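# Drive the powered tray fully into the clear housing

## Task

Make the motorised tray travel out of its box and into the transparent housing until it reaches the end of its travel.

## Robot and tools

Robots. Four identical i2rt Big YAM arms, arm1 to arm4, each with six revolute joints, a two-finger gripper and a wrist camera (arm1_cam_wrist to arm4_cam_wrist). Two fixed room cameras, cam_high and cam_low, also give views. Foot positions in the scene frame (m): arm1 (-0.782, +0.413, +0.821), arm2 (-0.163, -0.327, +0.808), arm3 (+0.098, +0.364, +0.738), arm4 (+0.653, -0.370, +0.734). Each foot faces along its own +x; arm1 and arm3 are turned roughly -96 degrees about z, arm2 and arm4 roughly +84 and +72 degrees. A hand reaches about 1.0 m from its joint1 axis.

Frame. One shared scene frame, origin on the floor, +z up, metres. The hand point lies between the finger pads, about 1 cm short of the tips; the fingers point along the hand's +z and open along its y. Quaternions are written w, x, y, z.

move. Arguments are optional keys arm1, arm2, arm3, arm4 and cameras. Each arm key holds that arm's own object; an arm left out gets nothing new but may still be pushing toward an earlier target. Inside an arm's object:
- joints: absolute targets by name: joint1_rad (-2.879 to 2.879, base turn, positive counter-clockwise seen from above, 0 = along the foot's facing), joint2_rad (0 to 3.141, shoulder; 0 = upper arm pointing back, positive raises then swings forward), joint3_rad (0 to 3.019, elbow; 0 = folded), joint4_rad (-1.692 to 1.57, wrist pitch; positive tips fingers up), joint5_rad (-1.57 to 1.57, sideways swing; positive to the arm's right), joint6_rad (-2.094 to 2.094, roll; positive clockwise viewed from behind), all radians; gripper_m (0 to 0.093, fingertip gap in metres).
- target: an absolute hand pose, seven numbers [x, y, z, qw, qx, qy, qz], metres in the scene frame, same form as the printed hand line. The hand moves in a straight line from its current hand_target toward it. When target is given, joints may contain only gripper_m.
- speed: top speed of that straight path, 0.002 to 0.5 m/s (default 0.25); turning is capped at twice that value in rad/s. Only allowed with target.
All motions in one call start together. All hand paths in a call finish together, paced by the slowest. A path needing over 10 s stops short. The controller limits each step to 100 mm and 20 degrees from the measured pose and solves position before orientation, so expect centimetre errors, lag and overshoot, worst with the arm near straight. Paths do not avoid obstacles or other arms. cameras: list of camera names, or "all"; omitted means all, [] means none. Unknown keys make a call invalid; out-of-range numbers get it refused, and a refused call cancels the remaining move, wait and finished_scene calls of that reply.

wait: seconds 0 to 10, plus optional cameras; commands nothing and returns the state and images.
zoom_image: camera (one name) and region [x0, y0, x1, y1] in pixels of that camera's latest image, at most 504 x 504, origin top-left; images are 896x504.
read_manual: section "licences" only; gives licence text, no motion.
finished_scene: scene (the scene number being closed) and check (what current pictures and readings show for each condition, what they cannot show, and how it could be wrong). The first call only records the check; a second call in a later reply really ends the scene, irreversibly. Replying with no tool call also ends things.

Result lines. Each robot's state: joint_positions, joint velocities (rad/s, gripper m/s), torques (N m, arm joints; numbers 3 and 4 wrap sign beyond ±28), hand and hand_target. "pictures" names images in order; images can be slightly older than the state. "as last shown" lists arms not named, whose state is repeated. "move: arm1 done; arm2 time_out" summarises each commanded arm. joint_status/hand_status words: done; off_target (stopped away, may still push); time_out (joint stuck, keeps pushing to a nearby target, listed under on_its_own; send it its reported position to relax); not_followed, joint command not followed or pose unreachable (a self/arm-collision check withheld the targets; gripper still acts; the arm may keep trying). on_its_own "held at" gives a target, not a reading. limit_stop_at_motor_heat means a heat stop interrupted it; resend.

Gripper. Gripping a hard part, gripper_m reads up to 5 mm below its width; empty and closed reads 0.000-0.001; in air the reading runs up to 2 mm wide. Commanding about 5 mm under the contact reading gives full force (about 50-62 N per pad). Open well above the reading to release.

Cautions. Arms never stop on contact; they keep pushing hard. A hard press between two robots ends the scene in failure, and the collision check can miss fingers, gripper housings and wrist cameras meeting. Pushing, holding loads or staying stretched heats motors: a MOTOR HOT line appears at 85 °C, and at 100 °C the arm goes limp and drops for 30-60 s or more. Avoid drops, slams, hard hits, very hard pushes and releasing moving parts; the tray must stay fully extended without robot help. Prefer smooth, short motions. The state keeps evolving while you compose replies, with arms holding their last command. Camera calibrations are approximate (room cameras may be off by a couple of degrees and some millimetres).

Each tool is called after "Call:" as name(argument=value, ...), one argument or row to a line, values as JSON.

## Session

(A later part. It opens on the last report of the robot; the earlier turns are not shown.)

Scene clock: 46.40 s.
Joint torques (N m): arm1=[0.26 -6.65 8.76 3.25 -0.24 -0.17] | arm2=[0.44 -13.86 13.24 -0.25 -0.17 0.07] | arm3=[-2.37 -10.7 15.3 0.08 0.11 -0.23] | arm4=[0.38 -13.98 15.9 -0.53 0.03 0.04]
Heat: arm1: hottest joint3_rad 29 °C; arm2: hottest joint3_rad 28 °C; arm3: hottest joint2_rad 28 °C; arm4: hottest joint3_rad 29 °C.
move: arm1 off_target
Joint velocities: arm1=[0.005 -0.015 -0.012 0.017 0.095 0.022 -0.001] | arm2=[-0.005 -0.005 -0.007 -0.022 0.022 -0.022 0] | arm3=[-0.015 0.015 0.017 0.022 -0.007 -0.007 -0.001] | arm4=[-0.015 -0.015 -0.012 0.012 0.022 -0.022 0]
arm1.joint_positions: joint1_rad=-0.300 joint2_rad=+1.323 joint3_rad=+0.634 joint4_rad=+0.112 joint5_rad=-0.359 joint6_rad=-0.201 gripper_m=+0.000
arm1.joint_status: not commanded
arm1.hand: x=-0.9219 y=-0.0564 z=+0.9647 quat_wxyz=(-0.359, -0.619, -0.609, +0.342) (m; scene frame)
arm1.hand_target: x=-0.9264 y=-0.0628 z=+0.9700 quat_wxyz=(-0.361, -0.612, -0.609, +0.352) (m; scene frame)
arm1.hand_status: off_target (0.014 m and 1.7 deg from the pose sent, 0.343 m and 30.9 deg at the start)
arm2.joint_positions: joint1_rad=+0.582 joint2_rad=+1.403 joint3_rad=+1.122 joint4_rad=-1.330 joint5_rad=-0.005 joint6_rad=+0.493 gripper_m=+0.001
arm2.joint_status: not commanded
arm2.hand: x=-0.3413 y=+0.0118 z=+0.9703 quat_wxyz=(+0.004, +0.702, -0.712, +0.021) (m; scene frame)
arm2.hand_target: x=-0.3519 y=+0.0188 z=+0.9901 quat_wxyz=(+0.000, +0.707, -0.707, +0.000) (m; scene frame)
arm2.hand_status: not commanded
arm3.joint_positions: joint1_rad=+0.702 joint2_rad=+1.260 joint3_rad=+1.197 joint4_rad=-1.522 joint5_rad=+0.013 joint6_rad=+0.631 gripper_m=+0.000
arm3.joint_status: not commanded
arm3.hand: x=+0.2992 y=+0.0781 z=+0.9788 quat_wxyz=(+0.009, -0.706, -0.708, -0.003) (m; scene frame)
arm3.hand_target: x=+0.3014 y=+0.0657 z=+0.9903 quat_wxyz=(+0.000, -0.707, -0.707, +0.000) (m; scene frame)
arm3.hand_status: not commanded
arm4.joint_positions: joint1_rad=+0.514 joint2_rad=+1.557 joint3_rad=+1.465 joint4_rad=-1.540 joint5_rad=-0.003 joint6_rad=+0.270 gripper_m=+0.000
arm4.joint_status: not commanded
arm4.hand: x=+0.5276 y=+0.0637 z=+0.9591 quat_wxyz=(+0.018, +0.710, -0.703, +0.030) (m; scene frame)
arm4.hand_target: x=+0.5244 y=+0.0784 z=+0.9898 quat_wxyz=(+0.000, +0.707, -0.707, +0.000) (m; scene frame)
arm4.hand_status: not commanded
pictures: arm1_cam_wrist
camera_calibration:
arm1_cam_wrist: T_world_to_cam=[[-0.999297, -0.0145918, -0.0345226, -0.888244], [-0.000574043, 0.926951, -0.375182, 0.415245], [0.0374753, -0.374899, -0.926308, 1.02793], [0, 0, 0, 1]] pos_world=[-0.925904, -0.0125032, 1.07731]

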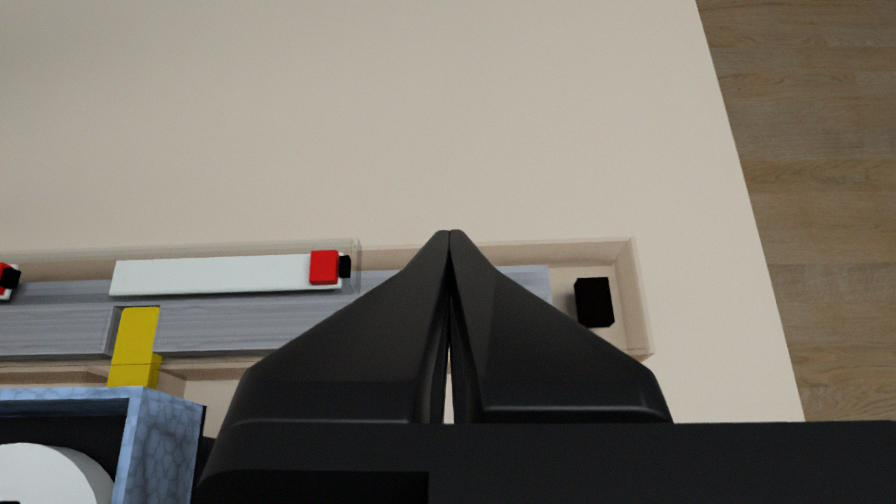

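Call:
move(
  arm1={"target": [-0.70, -0.066, 0.98, 0.3536, 0.6124, 0.6124, -0.3536], "speed": 0.35},
  cameras=["arm1_cam_wrist", "arm2_cam_wrist", "arm4_cam_wrist"],
)

Call:
zoom_image(
  camera="arm1_cam_wrist",
  region=[350, 150, 650, 400],
)

Call:
zoom_image(
  camera="arm4_cam_wrist",
  region=[100, 20, 300, 280],
)

Call:
zoom_image(
  camera="arm4_cam_wrist",
  region=[640, 100, 896, 300],
)

Call:
zoom_image(
  camera="arm2_cam_wrist",
  region=[640, 100, 896, 300],
)

Scene clock: 48.53 s.
Joint torques (N m): arm1=[0.73 -5.48 10.84 2.3 0.29 0] | arm2=[0.73 -14.15 13.29 -0.46 -0.16 0.1] | arm3=[-2.55 -10.7 15.31 0.08 0.1 -0.22] | arm4=[0.44 -13.98 15.91 -0.51 0.03 0.04]
Heat: arm1: hottest joint3_rad 29 °C; arm2: hottest joint3_rad 29 °C; arm3: hottest joint2_rad 28 °C; arm4: hottest joint3_rad 30 °C.
move: arm1 off_target
Joint velocities: arm1=[-0.005 -0.005 0.007 -0.002 -0.022 0.007 0] | arm2=[0.005 0.015 -0.002 0.002 0.022 -0.007 0.001] | arm3=[0.015 0.005 0.002 -0.002 -0.081 -0.066 0] | arm4=[-0.015 -0.024 -0.002 -0.002 0.007 -0.007 0]
arm1.joint_positions: joint1_rad=+0.348 joint2_rad=+1.257 joint3_rad=+0.579 joint4_rad=+0.106 joint5_rad=+0.214 joint6_rad=+0.096 gripper_m=+0.000
arm1.joint_status: not commanded
arm1.hand: x=-0.7079 y=-0.0527 z=+0.9644 quat_wxyz=(-0.337, -0.611, -0.624, +0.352) (m; scene frame)
arm1.hand_target: x=-0.7033 y=-0.0670 z=+0.9791 quat_wxyz=(-0.347, -0.611, -0.616, +0.356) (m; scene frame)
arm1.hand_status: off_target (0.022 m and 2.3 deg from the pose sent, 0.223 m and 1.7 deg at the start)
arm2, arm3, arm4: as last shown
pictures: arm1_cam_wrist, arm2_cam_wrist, arm4_cam_wrist
camera_calibration:
arm1_cam_wrist: T_world_to_cam=[[-0.999573, -0.0216616, 0.0196194, -0.727084], [-0.0272224, 0.934344, -0.355331, 0.37418], [-0.0106342, -0.355713, -0.934535, 0.995932], [0, 0, 0, 1]] pos_world=[-0.705996, -0.0110969, 1.07796]
arm2_cam_wrist: T_world_to_cam=[[0.999324, -0.00652459, 0.0361712, 0.304161], [-0.0275618, -0.784093, 0.620031, -0.597655], [0.0243162, -0.620609, -0.783743, 0.903758], [0, 0, 0, 1]] pos_world=[-0.342403, 0.094248, 1.06788]
arm4_cam_wrist: T_world_to_cam=[[0.999533, 0.0144605, 0.026903, -0.555594], [-0.00630899, -0.764077, 0.645094, -0.562324], [0.0298843, -0.644963, -0.763629, 0.882301], [0, 0, 0, 1]] pos_world=[0.525421, 0.147427, 1.05145]

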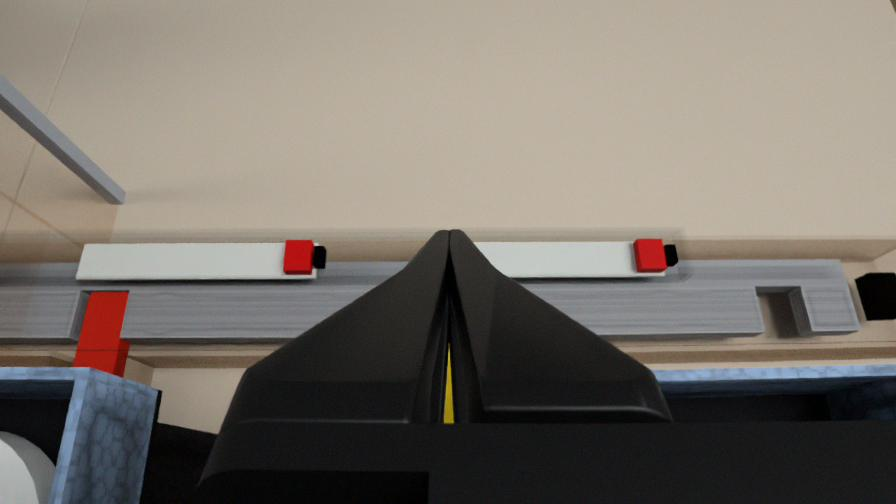

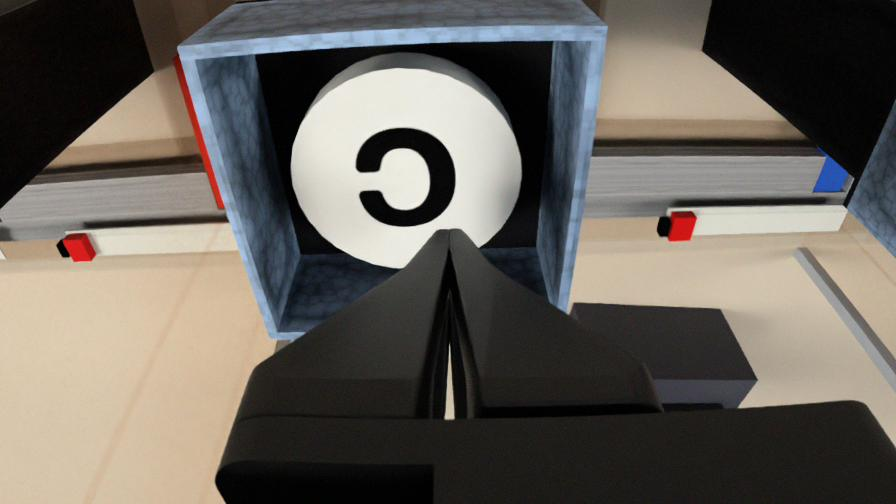

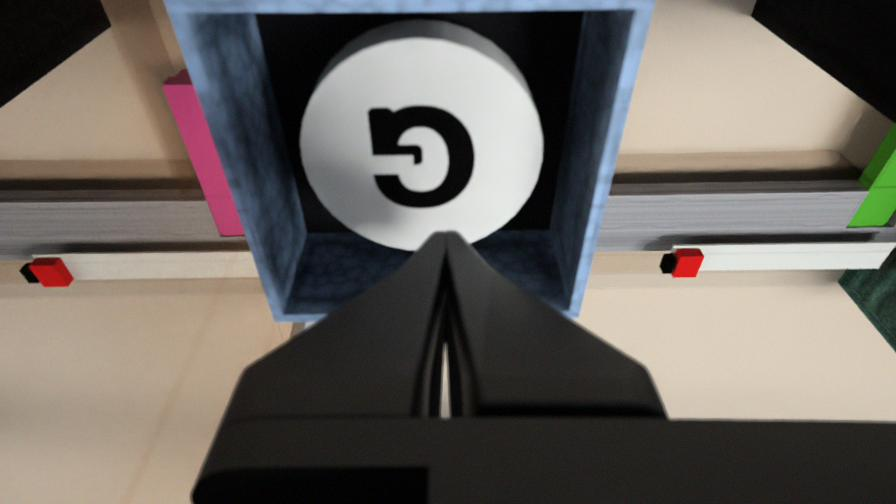

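Scaled by 1.680 from the camera's 896x504 image, which has a finer 1280x720 frame.

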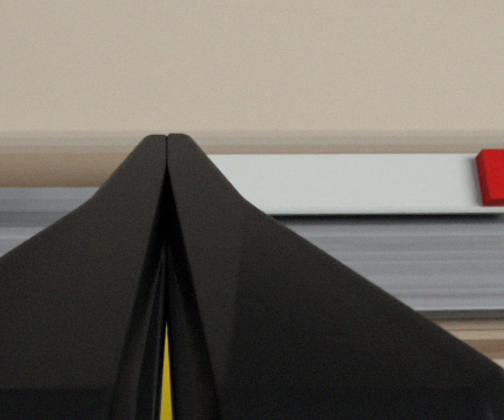

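Scaled by 1.938 from the camera's 896x504 image, which has a finer 1280x720 frame.

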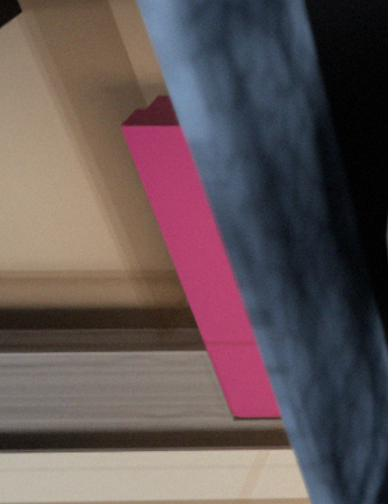

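Scaled by 1.969 from the camera's 896x504 image, which has a finer 1280x720 frame.

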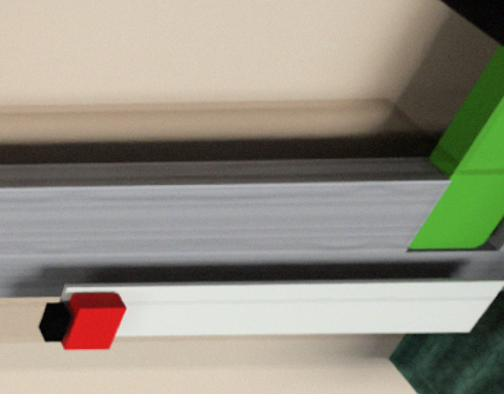

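Scaled by 1.969 from the camera's 896x504 image, which has a finer 1280x720 frame.

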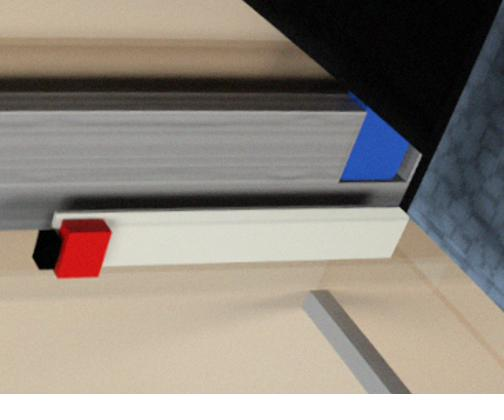

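Call:
move(
  arm4={"target": [0.524, 0.072, 0.85, 0.0253, 0.7061, -0.7061, 0.0458], "speed": 0.3},
  cameras=[],
)

Call:
move(
  arm4={"joints": {"joint2_rad": 1.89, "joint3_rad": 1.25, "joint4_rad": -1.25}},
  cameras=["cam_low", "arm4_cam_wrist"],
)

Call:
zoom_image(
  camera="cam_low",
  region=[360, 170, 600, 310],
)

Scene clock: 51.87 s.
Joint torques (N m): arm1=[0.73 -5.48 10.84 2.32 0.29 0] | arm2=[0.09 -13.74 13.39 -0.4 -0.18 0.08] | arm3=[-2.37 -10.64 15.31 0.09 0.09 -0.23] | arm4=[0.79 -3.43 3.07 1.91 0.06 0.07]
Heat: arm1: hottest joint3_rad 30 °C; arm2: hottest joint3_rad 29 °C; arm3: hottest joint3_rad 29 °C; arm4: hottest joint3_rad 30 °C.
move: arm4 off_target
Joint velocities: arm1=[-0.005 -0.024 -0.007 0.022 -0.022 0.081 0.001] | arm2=[-0.024 0.005 -0.022 0.007 -0.066 -0.022 0] | arm3=[-0.005 -0.005 0.007 0.012 -0.007 -0.022 0] | arm4=[-0.005 -0.005 0.007 -0.007 0.007 -0.037 0]
arm1.joint_positions: joint1_rad=+0.348 joint2_rad=+1.257 joint3_rad=+0.579 joint4_rad=+0.106 joint5_rad=+0.214 joint6_rad=+0.096 gripper_m=+0.000
arm1.joint_status: not commanded
arm1.hand: x=-0.7079 y=-0.0526 z=+0.9643 quat_wxyz=(-0.337, -0.611, -0.624, +0.351) (m; scene frame)
arm1.hand_target: x=-0.7033 y=-0.0670 z=+0.9791 quat_wxyz=(-0.347, -0.611, -0.616, +0.356) (m; scene frame)
arm1.hand_status: not commanded
arm2, arm3: as last shown
arm4.joint_positions: joint1_rad=+0.514 joint2_rad=+1.537 joint3_rad=+1.363 joint4_rad=-1.364 joint5_rad=-0.003 joint6_rad=+0.271 gripper_m=+0.000
arm4.joint_status: not commanded
arm4.hand: x=+0.5246 y=+0.0743 z=+0.9288 quat_wxyz=(-0.005, +0.710, -0.704, -0.011) (m; scene frame)
arm4.hand_target: x=+0.5265 y=+0.0635 z=+0.8566 quat_wxyz=(+0.025, +0.706, -0.706, +0.046) (m; scene frame)
arm4.hand_status: off_target (0.079 m and 7.3 deg from the pose sent, 0.110 m and 2.1 deg at the start)
pictures: none
No camera images: "cameras" was empty.

Scene clock: 54.37 s.
Joint torques (N m): arm1=[0.67 -5.48 10.85 2.28 0.29 0.01] | arm2=[0.26 -14.15 13.31 -0.47 -0.17 0.1] | arm3=[-2.61 -10.75 15.3 0.03 0.09 -0.22] | arm4=[0.85 13.27 -1.77 3.85 0.12 0.06]
Heat: arm1: hottest joint3_rad 30 °C; arm2: hottest joint3_rad 30 °C; arm3: hottest joint3_rad 30 °C; arm4: hottest joint3_rad 30 °C.
move: arm4 time_out
Joint velocities: arm1=[0.005 -0.015 0.002 -0.017 -0.051 -0.022 0.001] | arm2=[-0.015 0.005 -0.027 0.017 0.007 0.037 0] | arm3=[-0.005 -0.005 0.002 0.017 -0.037 -0.037 0] | arm4=[0.005 -0.005 -0.007 -0.002 -0.066 0.037 0]
arm1, arm2, arm3: as last shown
arm4.joint_positions: joint1_rad=+0.515 joint2_rad=+1.591 joint3_rad=+1.400 joint4_rad=-1.353 joint5_rad=-0.005 joint6_rad=+0.273 gripper_m=+0.000
arm4.joint_status: joint2_rad time_out (moved +0.053 of +0.353); joint3_rad time_out (moved +0.037 of -0.113); joint4_rad time_out (moved +0.011 of +0.114)
arm4.on_its_own: joint2_rad reads +1.591 and still pushes toward +1.890 since a time_out; joint3_rad reads +1.400 and still pushes toward +1.271 since a time_out; joint4_rad reads -1.353 and still pushes toward -1.250 since a time_out
arm4.hand: x=+0.5192 y=+0.0913 z=+0.9191 quat_wxyz=(-0.003, +0.710, -0.704, -0.009) (m; scene frame)
arm4.hand_target: x=+0.5287 y=+0.0560 z=+0.7418 quat_wxyz=(+0.073, +0.699, -0.698, +0.134) (m; scene frame)
arm4.hand_status: not commanded
pictures: arm4_cam_wrist, cam_low
camera_calibration:
arm4_cam_wrist: T_world_to_cam=[[0.999938, 0.0109708, 0.0020633, -0.523609], [0.0077583, -0.815875, 0.578177, -0.456553], [0.00802643, -0.578125, -0.815909, 0.923065], [0, 0, 0, 1]] pos_world=[0.519709, 0.166901, 1.01819]

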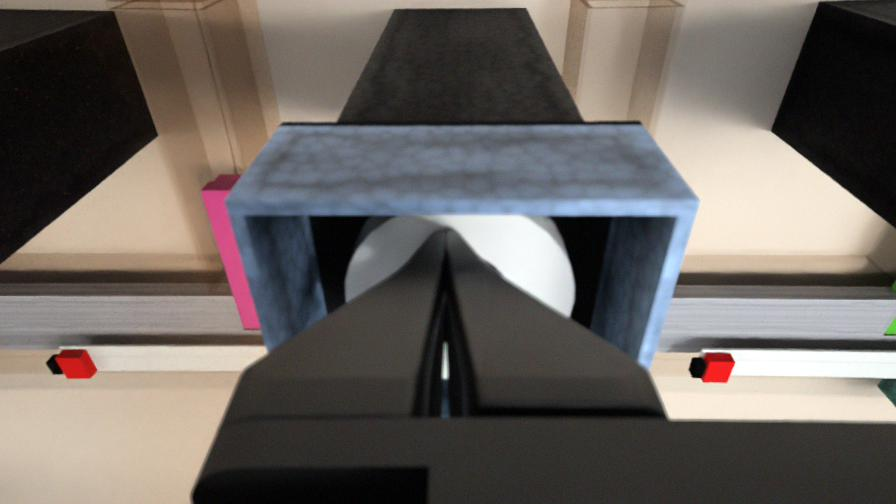

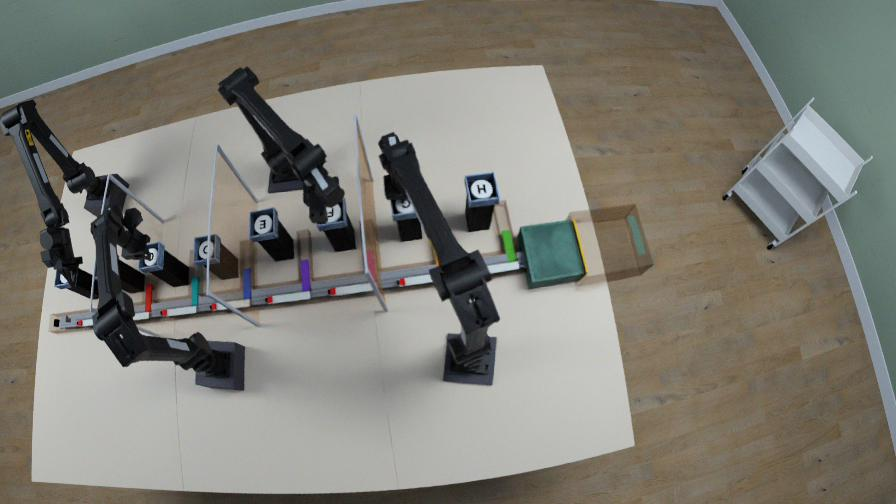

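Scaled by 2.100 from the camera's 896x504 image, which has a finer 1280x720 frame.

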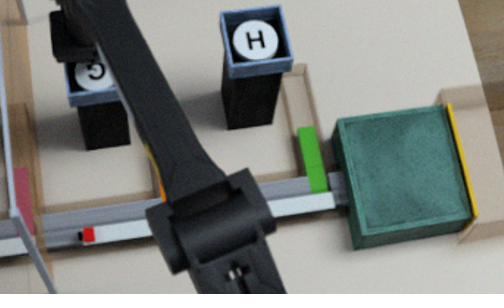

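Call:
move(
  cameras=["cam_high"],
)

Call:
zoom_image(
  camera="cam_high",
  region=[700, 200, 896, 310],
)

Scene clock: 54.53 s.
Joint torques (N m): arm1=[0.73 -5.42 10.86 2.28 0.29 0.01] | arm2=[0.67 -13.68 13.37 -0.42 -0.17 0.11] | arm3=[-2.49 -10.7 15.3 0.03 0.1 -0.22] | arm4=[0.79 13.27 -1.77 3.85 0.12 0.06]
Heat: arm1: hottest joint3_rad 30 °C; arm2: hottest joint3_rad 30 °C; arm3: hottest joint3_rad 30 °C; arm4: hottest joint3_rad 30 °C.
Joint velocities: arm1=[0.005 -0.015 0.002 0.002 -0.081 -0.037 0] | arm2=[0.005 -0.015 0.012 -0.007 -0.022 -0.037 0] | arm3=[-0.015 0.015 0.002 0.017 -0.037 -0.007 0] | arm4=[0.005 -0.015 -0.012 0.007 0.007 -0.051 0]
arm1.joint_positions: joint1_rad=+0.348 joint2_rad=+1.257 joint3_rad=+0.579 joint4_rad=+0.106 joint5_rad=+0.214 joint6_rad=+0.096 gripper_m=+0.000
arm1.joint_status: not commanded
arm1.hand: x=-0.7079 y=-0.0526 z=+0.9643 quat_wxyz=(-0.337, -0.611, -0.624, +0.351) (m; scene frame)
arm1.hand_target: x=-0.7033 y=-0.0670 z=+0.9791 quat_wxyz=(-0.347, -0.611, -0.616, +0.356) (m; scene frame)
arm1.hand_status: not commanded
arm2.joint_positions: joint1_rad=+0.582 joint2_rad=+1.403 joint3_rad=+1.122 joint4_rad=-1.330 joint5_rad=-0.005 joint6_rad=+0.493 gripper_m=+0.001
arm2.joint_status: not commanded
arm2.hand: x=-0.3413 y=+0.0118 z=+0.9703 quat_wxyz=(+0.004, +0.702, -0.712, +0.021) (m; scene frame)
arm2.hand_target: x=-0.3519 y=+0.0188 z=+0.9901 quat_wxyz=(+0.000, +0.707, -0.707, +0.000) (m; scene frame)
arm2.hand_status: not commanded
arm3.joint_positions: joint1_rad=+0.702 joint2_rad=+1.260 joint3_rad=+1.197 joint4_rad=-1.522 joint5_rad=+0.013 joint6_rad=+0.631 gripper_m=+0.000
arm3.joint_status: not commanded
arm3.hand: x=+0.2992 y=+0.0781 z=+0.9788 quat_wxyz=(+0.009, -0.706, -0.708, -0.003) (m; scene frame)
arm3.hand_target: x=+0.3014 y=+0.0657 z=+0.9903 quat_wxyz=(+0.000, -0.707, -0.707, +0.000) (m; scene frame)
arm3.hand_status: not commanded
arm4.joint_positions: joint1_rad=+0.515 joint2_rad=+1.591 joint3_rad=+1.400 joint4_rad=-1.353 joint5_rad=-0.005 joint6_rad=+0.273 gripper_m=+0.000
arm4.joint_status: joint2_rad time_out (moved +0.053 of +0.353); joint3_rad time_out (moved +0.037 of -0.113); joint4_rad time_out (moved +0.011 of +0.114)
arm4.on_its_own: joint2_rad reads +1.591 and still pushes toward +1.890 since a time_out; joint3_rad reads +1.400 and still pushes toward +1.271 since a time_out; joint4_rad reads -1.353 and still pushes toward -1.250 since a time_out
arm4.hand: x=+0.5192 y=+0.0913 z=+0.9191 quat_wxyz=(-0.003, +0.710, -0.704, -0.009) (m; scene frame)
arm4.hand_target: x=+0.5287 y=+0.0560 z=+0.7418 quat_wxyz=(+0.073, +0.699, -0.698, +0.134) (m; scene frame)
arm4.hand_status: not commanded
pictures: cam_high

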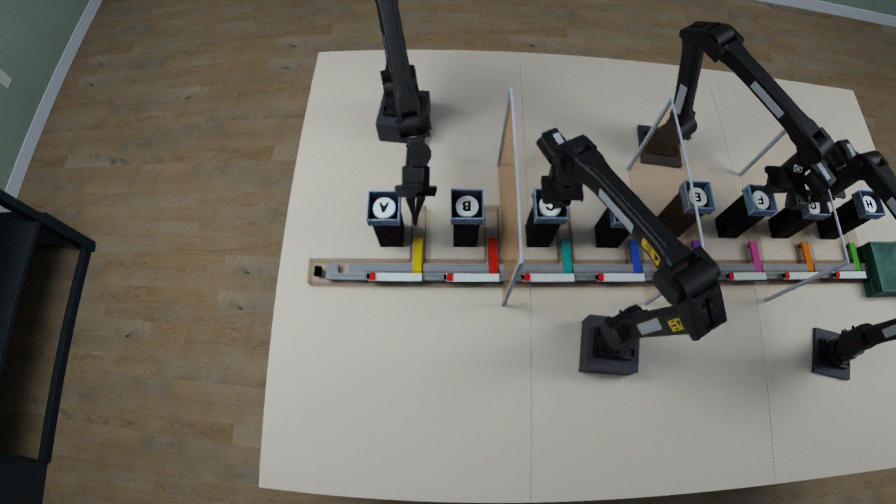

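Scaled by 2.571 from the camera's 896x504 image, which has a finer 1280x720 frame.

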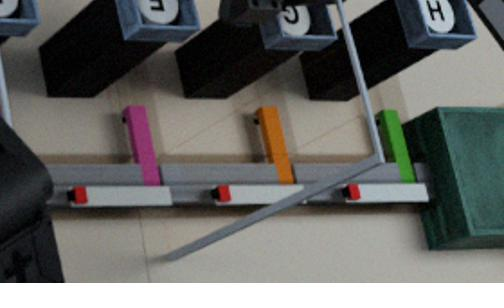

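Call:
move(
  arm1={"target": [-0.665, 0.0, 1.0, 0.3536, 0.6124, 0.6124, -0.3536], "speed": 0.35},
  arm4={"target": [0.524, 0.07, 0.99, 0, 0.7071, -0.7071, 0], "speed": 0.35},
  cameras=["arm1_cam_wrist"],
)

Call:
zoom_image(
  camera="arm1_cam_wrist",
  region=[450, 100, 800, 400],
)

Scene clock: 56.37 s.
Joint torques (N m): arm1=[0.85 -5.42 8.35 2.26 0.35 -0.02] | arm2=[0.15 -13.86 13.48 -0.39 -0.18 0.08] | arm3=[-2.43 -10.81 15.31 0.08 0.1 -0.22] | arm4=[0.79 -15.56 16.17 -0.5 -0.01 0.07]
Heat: arm1: hottest joint3_rad 30 °C; arm2: hottest joint3_rad 30 °C; arm3: hottest joint3_rad 30 °C; arm4: hottest joint3_rad 30 °C.
move: arm1 done; arm4 off_target
Joint velocities: arm1=[-0.005 -0.005 -0.007 -0.012 0.007 -0.007 0] | arm2=[-0.005 -0.005 -0.002 0.002 -0.037 0.066 0] | arm3=[-0.005 0.015 -0.002 -0.007 0.051 0.022 0] | arm4=[-0.005 -0.024 0.007 -0.002 -0.066 -0.007 0]
arm1.joint_positions: joint1_rad=+0.525 joint2_rad=+1.082 joint3_rad=+0.544 joint4_rad=-0.035 joint5_rad=+0.364 joint6_rad=+0.203 gripper_m=+0.000
arm1.joint_status: not commanded
arm1.hand: x=-0.6664 y=-0.0041 z=+0.9972 quat_wxyz=(-0.349, -0.611, -0.616, +0.356) (m; scene frame)
arm1.hand_target: x=-0.6650 y=-0.0015 z=+0.9998 quat_wxyz=(-0.352, -0.612, -0.613, +0.355) (m; scene frame)
arm1.hand_status: done (0.005 m and 0.8 deg from the pose sent, 0.077 m and 2.3 deg at the start)
arm2, arm3: as last shown
arm4.joint_positions: joint1_rad=+0.515 joint2_rad=+1.550 joint3_rad=+1.429 joint4_rad=-1.535 joint5_rad=-0.003 joint6_rad=+0.273 gripper_m=+0.000
arm4.joint_status: not commanded
arm4.hand: x=+0.5302 y=+0.0542 z=+0.9494 quat_wxyz=(+0.024, +0.709, -0.703, +0.041) (m; scene frame)
arm4.hand_target: x=+0.5249 y=+0.0675 z=+0.9898 quat_wxyz=(+0.000, +0.707, -0.707, +0.000) (m; scene frame)
arm4.hand_status: off_target (0.044 m and 5.4 deg from the pose sent, 0.074 m and 1.2 deg at the start; pose on its path clipped on 9 of 47 steps)
pictures: arm1_cam_wrist
camera_calibration:
arm1_cam_wrist: T_world_to_cam=[[-0.999847, -0.0165859, 0.00564507, -0.671494], [-0.0174869, 0.924869, -0.379883, 0.372533], [0.00107977, -0.379924, -0.925017, 1.04251], [0, 0, 0, 1]] pos_world=[-0.666002, 0.0403926, 1.10965]

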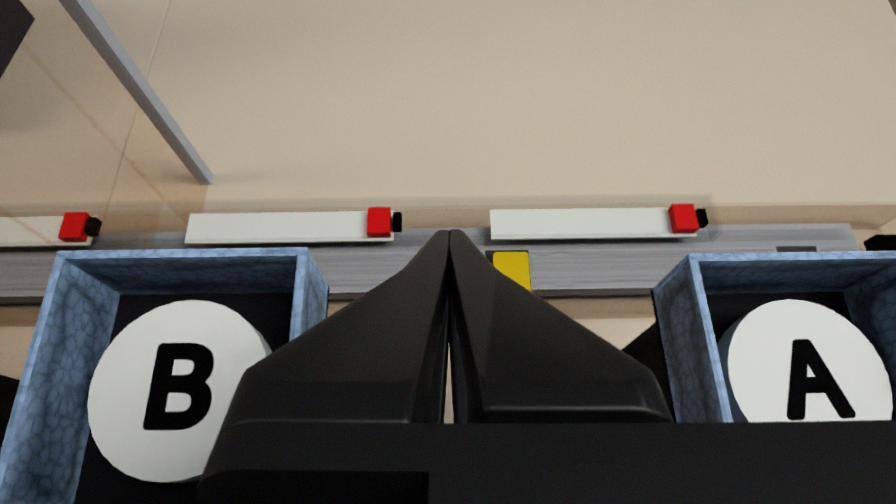

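Scaled by 1.440 from the camera's 896x504 image, which has a finer 1280x720 frame.

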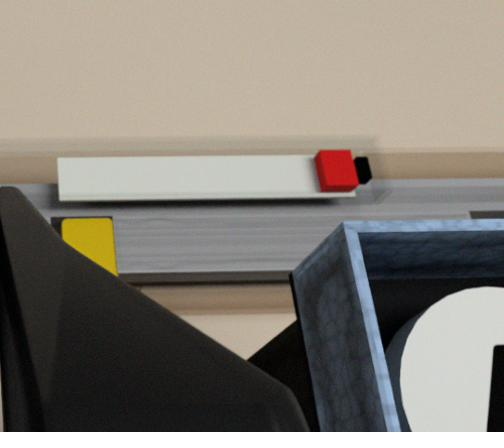

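Call:
move(
  arm1={"target": [-0.791, 0.008, 0.98, 0.0, 0.7071, 0.7071, 0.0], "speed": 0.4},
  arm3={"target": [0.083, 0.076, 1.0, 0, 0.7071, 0.7071, 0], "speed": 0.4},
  arm4={"target": [0.524, 0.075, 0.99, 0, 0.7071, -0.7071, 0], "speed": 0.4},
  cameras=[],
)

Call:
move(
  arm1={"target": [-0.791, 0.012, 0.85, -0.037, 0.7061, 0.7061, 0.037], "speed": 0.3},
  arm2={"target": [-0.354, 0.012, 0.85, 0.0147, 0.7061, -0.7061, 0.0502], "speed": 0.3},
  arm3={"target": [0.083, 0.080, 0.85, -0.037, 0.7061, 0.7061, 0.037], "speed": 0.3},
  arm4={"target": [0.524, 0.072, 0.85, 0.0253, 0.7061, -0.7061, 0.0458], "speed": 0.3},
  cameras=["arm1_cam_wrist", "arm2_cam_wrist", "arm3_cam_wrist"],
)

Scene clock: 60.33 s.
Joint torques (N m): arm1=[0.09 -8 11.79 0.49 -0.08 -0.18] | arm2=[0.73 -14.04 13.38 -0.54 -0.18 0.11] | arm3=[-2.43 -9.47 11.33 0.16 -0.2 -0.27] | arm4=[0.62 -13.74 16.05 -0.53 0 0.06]
Heat: arm1: hottest joint3_rad 31 °C; arm2: hottest joint3_rad 31 °C; arm3: hottest joint3_rad 31 °C; arm4: hottest joint3_rad 30 °C.
move: arm1 off_target; arm3 done; arm4 off_target
Joint velocities: arm1=[-0.005 0.005 -0.007 0.002 0.007 -0.022 0] | arm2=[-0.005 0.005 -0.017 0.007 0.037 -0.051 -0.001] | arm3=[-0.005 -0.015 -0.012 -0.007 -0.007 -0.037 0] | arm4=[0.005 0.005 -0.012 0.007 -0.037 0.081 0]
arm1.joint_positions: joint1_rad=+0.093 joint2_rad=+1.417 joint3_rad=+1.089 joint4_rad=-1.279 joint5_rad=-0.015 joint6_rad=-0.004 gripper_m=+0.000
arm1.joint_status: not commanded
arm1.hand: x=-0.7874 y=+0.0300 z=+0.9689 quat_wxyz=(+0.004, -0.712, -0.702, -0.019) (m; scene frame)
arm1.hand_target: x=-0.7891 y=+0.0115 z=+0.9837 quat_wxyz=(-0.010, -0.710, -0.704, -0.008) (m; scene frame)
arm1.hand_status: off_target (0.025 m and 2.4 deg from the pose sent, 0.126 m and 59.8 deg at the start)
arm2: as last shown
arm3.joint_positions: joint1_rad=+0.048 joint2_rad=+1.079 joint3_rad=+1.115 joint4_rad=-1.595 joint5_rad=-0.003 joint6_rad=-0.022 gripper_m=+0.000
arm3.joint_status: not commanded
arm3.hand: x=+0.0890 y=+0.0730 z=+0.9987 quat_wxyz=(-0.004, -0.707, -0.707, -0.005) (m; scene frame)
arm3.hand_target: x=+0.0858 y=+0.0769 z=+1.0003 quat_wxyz=(-0.004, -0.707, -0.707, -0.007) (m; scene frame)
arm3.hand_status: done (0.007 m and 0.8 deg from the pose sent, 0.217 m and 1.1 deg at the start)
arm4.joint_positions: joint1_rad=+0.515 joint2_rad=+1.544 joint3_rad=+1.449 joint4_rad=-1.538 joint5_rad=-0.003 joint6_rad=+0.273 gripper_m=+0.000
arm4.joint_status: not commanded
arm4.hand: x=+0.5290 y=+0.0585 z=+0.9588 quat_wxyz=(+0.018, +0.709, -0.704, +0.031) (m; scene frame)
arm4.hand_target: x=+0.5244 y=+0.0732 z=+0.9902 quat_wxyz=(+0.000, +0.707, -0.708, -0.001) (m; scene frame)
arm4.hand_status: off_target (0.036 m and 4.1 deg from the pose sent, 0.046 m and 5.4 deg at the start)
pictures: none
No camera images: "cameras" was empty.

Scene clock: 61.67 s.
Joint torques (N m): arm1=[0.38 -1.67 3.71 3.66 0.28 -0.16] | arm2=[0.91 -1.9 2.5 3.04 -0.1 0.21] | arm3=[-2.61 1.38 1.14 3.33 0.18 -0.24] | arm4=[0.79 -3.19 3.22 2.02 0.04 0.06]
Heat: arm1: hottest joint3_rad 31 °C; arm2: hottest joint3_rad 31 °C; arm3: hottest joint3_rad 30 °C; arm4: hottest joint3_rad 30 °C.
move: arm1 off_target; arm2 off_target; arm3 off_target; arm4 off_target
Joint velocities: arm1=[-0.005 0.005 0.007 -0.007 -0.022 -0.051 -0.001] | arm2=[-0.005 -0.005 -0.012 0.002 -0.037 -0.037 0] | arm3=[-0.015 0.005 -0.012 0.012 0.007 -0.022 0] | arm4=[0.005 -0.015 -0.027 -0.007 -0.022 -0.051 0]
arm1.joint_positions: joint1_rad=+0.093 joint2_rad=+1.509 joint3_rad=+1.049 joint4_rad=-1.113 joint5_rad=+0.001 joint6_rad=-0.007 gripper_m=+0.000
arm1.joint_status: not commanded
arm1.hand: x=-0.7904 y=+0.0054 z=+0.9197 quat_wxyz=(-0.002, -0.711, -0.703, -0.001) (m; scene frame)
arm1.hand_target: x=-0.7909 y=+0.0222 z=+0.8585 quat_wxyz=(+0.037, -0.706, -0.706, -0.038) (m; scene frame)
arm1.hand_status: off_target (0.070 m and 6.1 deg from the pose sent, 0.120 m and 4.4 deg at the start)
arm2.joint_positions: joint1_rad=+0.590 joint2_rad=+1.419 joint3_rad=+1.053 joint4_rad=-1.158 joint5_rad=-0.006 joint6_rad=+0.496 gripper_m=+0.001
arm2.joint_status: not commanded
arm2.hand: x=-0.3517 y=+0.0257 z=+0.9394 quat_wxyz=(-0.008, +0.704, -0.710, -0.021) (m; scene frame)
arm2.hand_target: x=-0.3463 y=+0.0006 z=+0.8626 quat_wxyz=(+0.014, +0.706, -0.706, +0.051) (m; scene frame)
arm2.hand_status: off_target (0.090 m and 8.6 deg from the pose sent, 0.121 m and 3.7 deg at the start)
arm3.joint_positions: joint1_rad=+0.048 joint2_rad=+1.030 joint3_rad=+0.919 joint4_rad=-1.380 joint5_rad=+0.005 joint6_rad=-0.023 gripper_m=+0.000
arm3.joint_status: not commanded
arm3.hand: x=+0.0884 y=+0.0770 z=+0.9369 quat_wxyz=(-0.025, -0.706, -0.707, +0.022) (m; scene frame)
arm3.hand_target: x=+0.0847 y=+0.0976 z=+0.8639 quat_wxyz=(+0.036, -0.706, -0.706, -0.038) (m; scene frame)
arm3.hand_status: off_target (0.087 m and 9.8 deg from the pose sent, 0.149 m and 5.9 deg at the start)
arm4.joint_positions: joint1_rad=+0.515 joint2_rad=+1.535 joint3_rad=+1.360 joint4_rad=-1.368 joint5_rad=-0.003 joint6_rad=+0.273 gripper_m=+0.000
arm4.joint_status: not commanded
arm4.hand: x=+0.5250 y=+0.0723 z=+0.9286 quat_wxyz=(-0.004, +0.710, -0.704, -0.008) (m; scene frame)
arm4.hand_target: x=+0.5266 y=+0.0632 z=+0.8563 quat_wxyz=(+0.025, +0.706, -0.706, +0.046) (m; scene frame)
arm4.hand_status: off_target (0.079 m and 7.1 deg from the pose sent, 0.110 m and 1.9 deg at the start)
pictures: arm1_cam_wrist, arm2_cam_wrist, arm3_cam_wrist
camera_calibration:
arm1_cam_wrist: T_world_to_cam=[[-0.999712, 0.00842531, -0.0224819, -0.768997], [-0.00694156, 0.794978, 0.606598, -0.566091], [0.0229834, 0.606579, -0.794691, 0.866763], [0, 0, 0, 1]] pos_world=[-0.792626, -0.0692517, 1.01491]
arm2_cam_wrist: T_world_to_cam=[[0.999986, -0.00197534, -0.00488111, 0.354453], [0.00108806, -0.829449, 0.558581, -0.498908], [-0.00515202, -0.558578, -0.829436, 0.919364], [0, 0, 0, 1]] pos_world=[-0.349168, 0.100418, 1.04296]
arm3_cam_wrist: T_world_to_cam=[[-0.999973, -0.000353815, -0.00740571, 0.0944758], [-0.00427073, 0.84399, 0.536343, -0.564239], [0.00606058, 0.53636, -0.843968, 0.876651], [0, 0, 0, 1]] pos_world=[0.0867505, 0.00604538, 1.04319]

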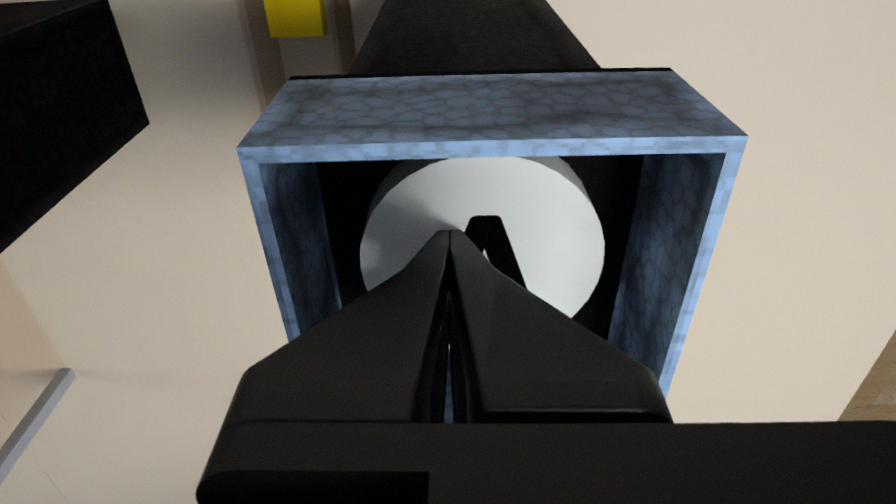

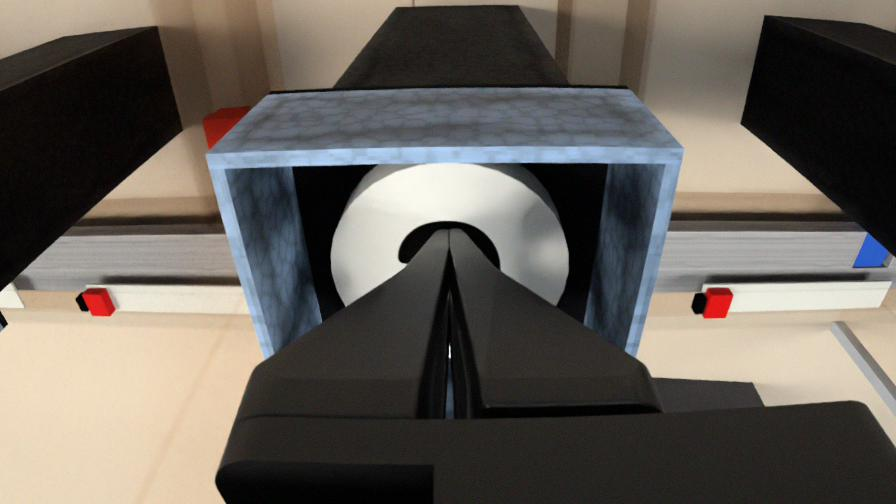

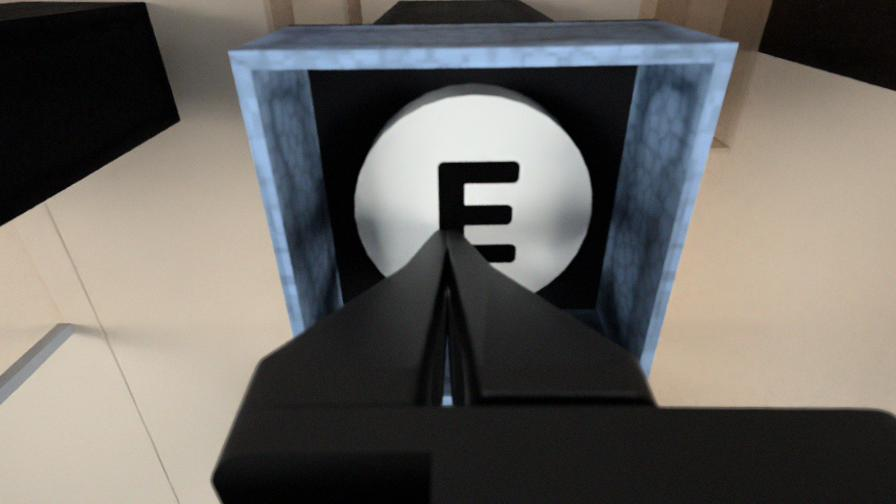

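Call:
move(
  arm1={"joints": {"joint2_rad": 1.73, "joint3_rad": 0.94, "joint4_rad": -1.01}},
  arm2={"joints": {"joint2_rad": 1.64, "joint3_rad": 0.945, "joint4_rad": -1.06}},
  arm3={"joints": {"joint2_rad": 1.21, "joint3_rad": 0.81, "joint4_rad": -1.28}},
  arm4={"joints": {"joint2_rad": 1.785, "joint3_rad": 1.25, "joint4_rad": -1.27}},
  cameras=["cam_high", "cam_low", "arm3_cam_wrist"],
)

Call:
zoom_image(
  camera="cam_high",
  region=[300, 200, 700, 310],
)

Call:
zoom_image(
  camera="cam_high",
  region=[680, 200, 896, 310],
)

Scene clock: 64.10 s.
Joint torques (N m): arm1=[0.56 5.95 1.14 4.93 0.3 -0.16] | arm2=[0.91 5.3 0.91 3.79 -0.11 0.2] | arm3=[-2.61 4.72 1.65 3.32 0.17 -0.23] | arm4=[0.73 8.7 0.54 3.28 0.04 0.06]
Heat: arm1: hottest joint3_rad 30 °C; arm2: hottest joint3_rad 30 °C; arm3: hottest joint3_rad 30 °C; arm4: hottest joint3_rad 30 °C.
move: arm1 time_out; arm2 time_out; arm3 time_out; arm4 time_out
Joint velocities: arm1=[-0.015 -0.005 0.002 -0.012 -0.007 -0.037 0] | arm2=[0.005 -0.024 0.002 -0.027 -0.037 -0.051 0] | arm3=[-0.005 -0.005 -0.007 -0.012 0.007 0.037 0] | arm4=[0.005 -0.034 0.012 0.007 -0.007 -0.007 0]
arm1.joint_positions: joint1_rad=+0.093 joint2_rad=+1.513 joint3_rad=+1.034 joint4_rad=-1.101 joint5_rad=+0.001 joint6_rad=-0.007 gripper_m=+0.000
arm1.joint_status: joint2_rad time_out (moved +0.003 of +0.221); joint3_rad time_out (moved -0.016 of -0.109); joint4_rad time_out (moved +0.012 of +0.103)
arm1.on_its_own: joint2_rad reads +1.513 and still pushes toward +1.730 since a time_out; joint3_rad reads +1.034 and still pushes toward +0.940 since a time_out; joint4_rad reads -1.101 and still pushes toward -1.010 since a time_out
arm1.hand: x=-0.7903 y=+0.0090 z=+0.9131 quat_wxyz=(+0.000, -0.711, -0.703, -0.004) (m; scene frame)
arm1.hand_target: x=-0.7900 y=+0.0511 z=+0.8052 quat_wxyz=(+0.078, -0.703, -0.703, -0.081) (m; scene frame)
arm1.hand_status: not commanded
arm2.joint_positions: joint1_rad=+0.590 joint2_rad=+1.428 joint3_rad=+1.049 joint4_rad=-1.140 joint5_rad=-0.006 joint6_rad=+0.496 gripper_m=+0.001
arm2.joint_status: joint2_rad time_out (moved +0.009 of +0.221); joint3_rad time_out (moved -0.004 of -0.108); joint4_rad time_out (moved +0.018 of +0.098)
arm2.on_its_own: joint2_rad reads +1.428 and still pushes toward +1.640 since a time_out; joint3_rad reads +1.049 and still pushes toward +0.945 since a time_out; joint4_rad reads -1.140 and still pushes toward -1.060 since a time_out
arm2.hand: x=-0.3531 y=+0.0282 z=+0.9347 quat_wxyz=(-0.009, +0.704, -0.710, -0.023) (m; scene frame)
arm2.hand_target: x=-0.3405 y=-0.0092 z=+0.8239 quat_wxyz=(+0.025, +0.704, -0.704, +0.090) (m; scene frame)
arm2.hand_status: not commanded
arm3.joint_positions: joint1_rad=+0.048 joint2_rad=+1.049 joint3_rad=+0.928 joint4_rad=-1.340 joint5_rad=+0.005 joint6_rad=-0.023 gripper_m=+0.000
arm3.joint_status: joint2_rad time_out (moved +0.018 of +0.180); joint3_rad time_out (moved +0.009 of -0.109); joint4_rad time_out (moved +0.040 of +0.100)
arm3.on_its_own: joint2_rad reads +1.049 and still pushes toward +1.210 since a time_out; joint3_rad reads +0.928 and still pushes toward +0.815 since a time_out; joint4_rad reads -1.340 and still pushes toward -1.280 since a time_out
arm3.hand: x=+0.0881 y=+0.0631 z=+0.9365 quat_wxyz=(-0.035, -0.706, -0.707, +0.033) (m; scene frame)
arm3.hand_target: x=+0.0844 y=+0.0837 z=+0.8518 quat_wxyz=(+0.041, -0.706, -0.706, -0.043) (m; scene frame)
arm3.hand_status: not commanded
arm4.joint_positions: joint1_rad=+0.515 joint2_rad=+1.545 joint3_rad=+1.353 joint4_rad=-1.358 joint5_rad=-0.003 joint6_rad=+0.273 gripper_m=+0.000
arm4.joint_status: joint2_rad time_out (moved +0.009 of +0.250); joint3_rad time_out (moved -0.007 of -0.110); joint4_rad time_out (moved +0.010 of +0.098)
arm4.on_its_own: joint2_rad reads +1.545 and still pushes toward +1.785 since a time_out; joint3_rad reads +1.353 and still pushes toward +1.250 since a time_out; joint4_rad reads -1.358 and still pushes toward -1.270 since a time_out
arm4.hand: x=+0.5248 y=+0.0731 z=+0.9219 quat_wxyz=(-0.002, +0.710, -0.704, -0.006) (m; scene frame)
arm4.hand_target: x=+0.5297 y=+0.0526 z=+0.7821 quat_wxyz=(+0.058, +0.702, -0.702, +0.106) (m; scene frame)
arm4.hand_status: not commanded
pictures: arm3_cam_wrist, cam_high, cam_low
camera_calibration:
arm3_cam_wrist: T_world_to_cam=[[-0.999977, -0.000249027, -0.0067413, 0.093553], [-0.00365033, 0.860348, 0.509694, -0.528472], [0.00567294, 0.509707, -0.86033, 0.90083], [0, 0, 0, 1]] pos_world=[0.0865114, -0.00446633, 1.045]

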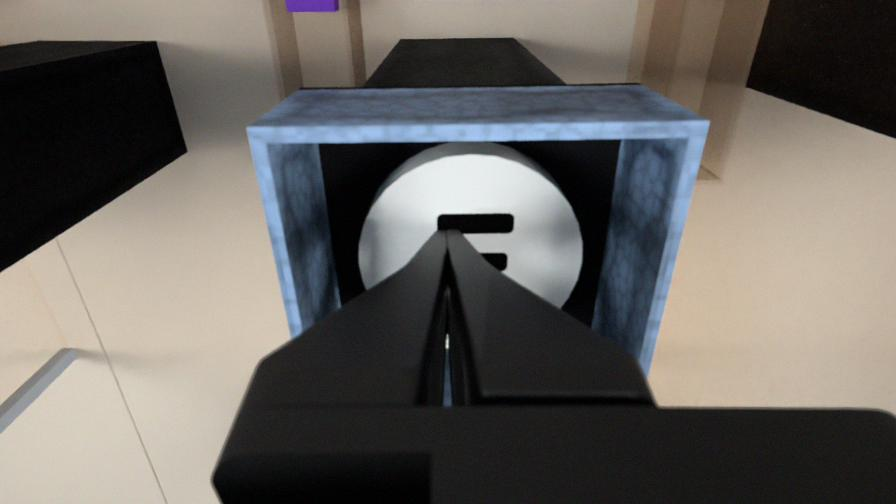

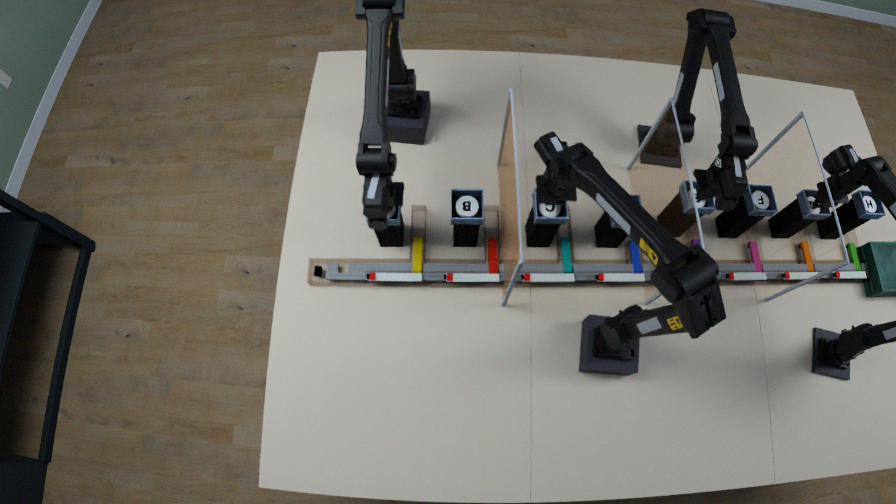

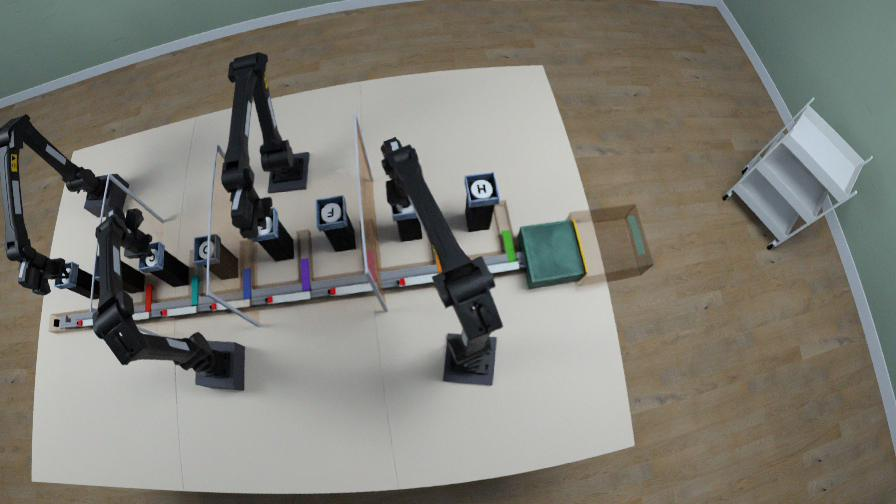

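Scaled by 1.260 from the camera's 896x504 image, which has a finer 1280x720 frame.

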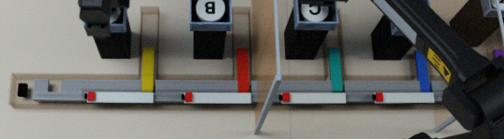

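Scaled by 2.333 from the camera's 896x504 image, which has a finer 1280x720 frame.

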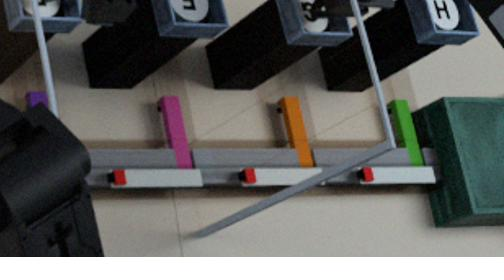

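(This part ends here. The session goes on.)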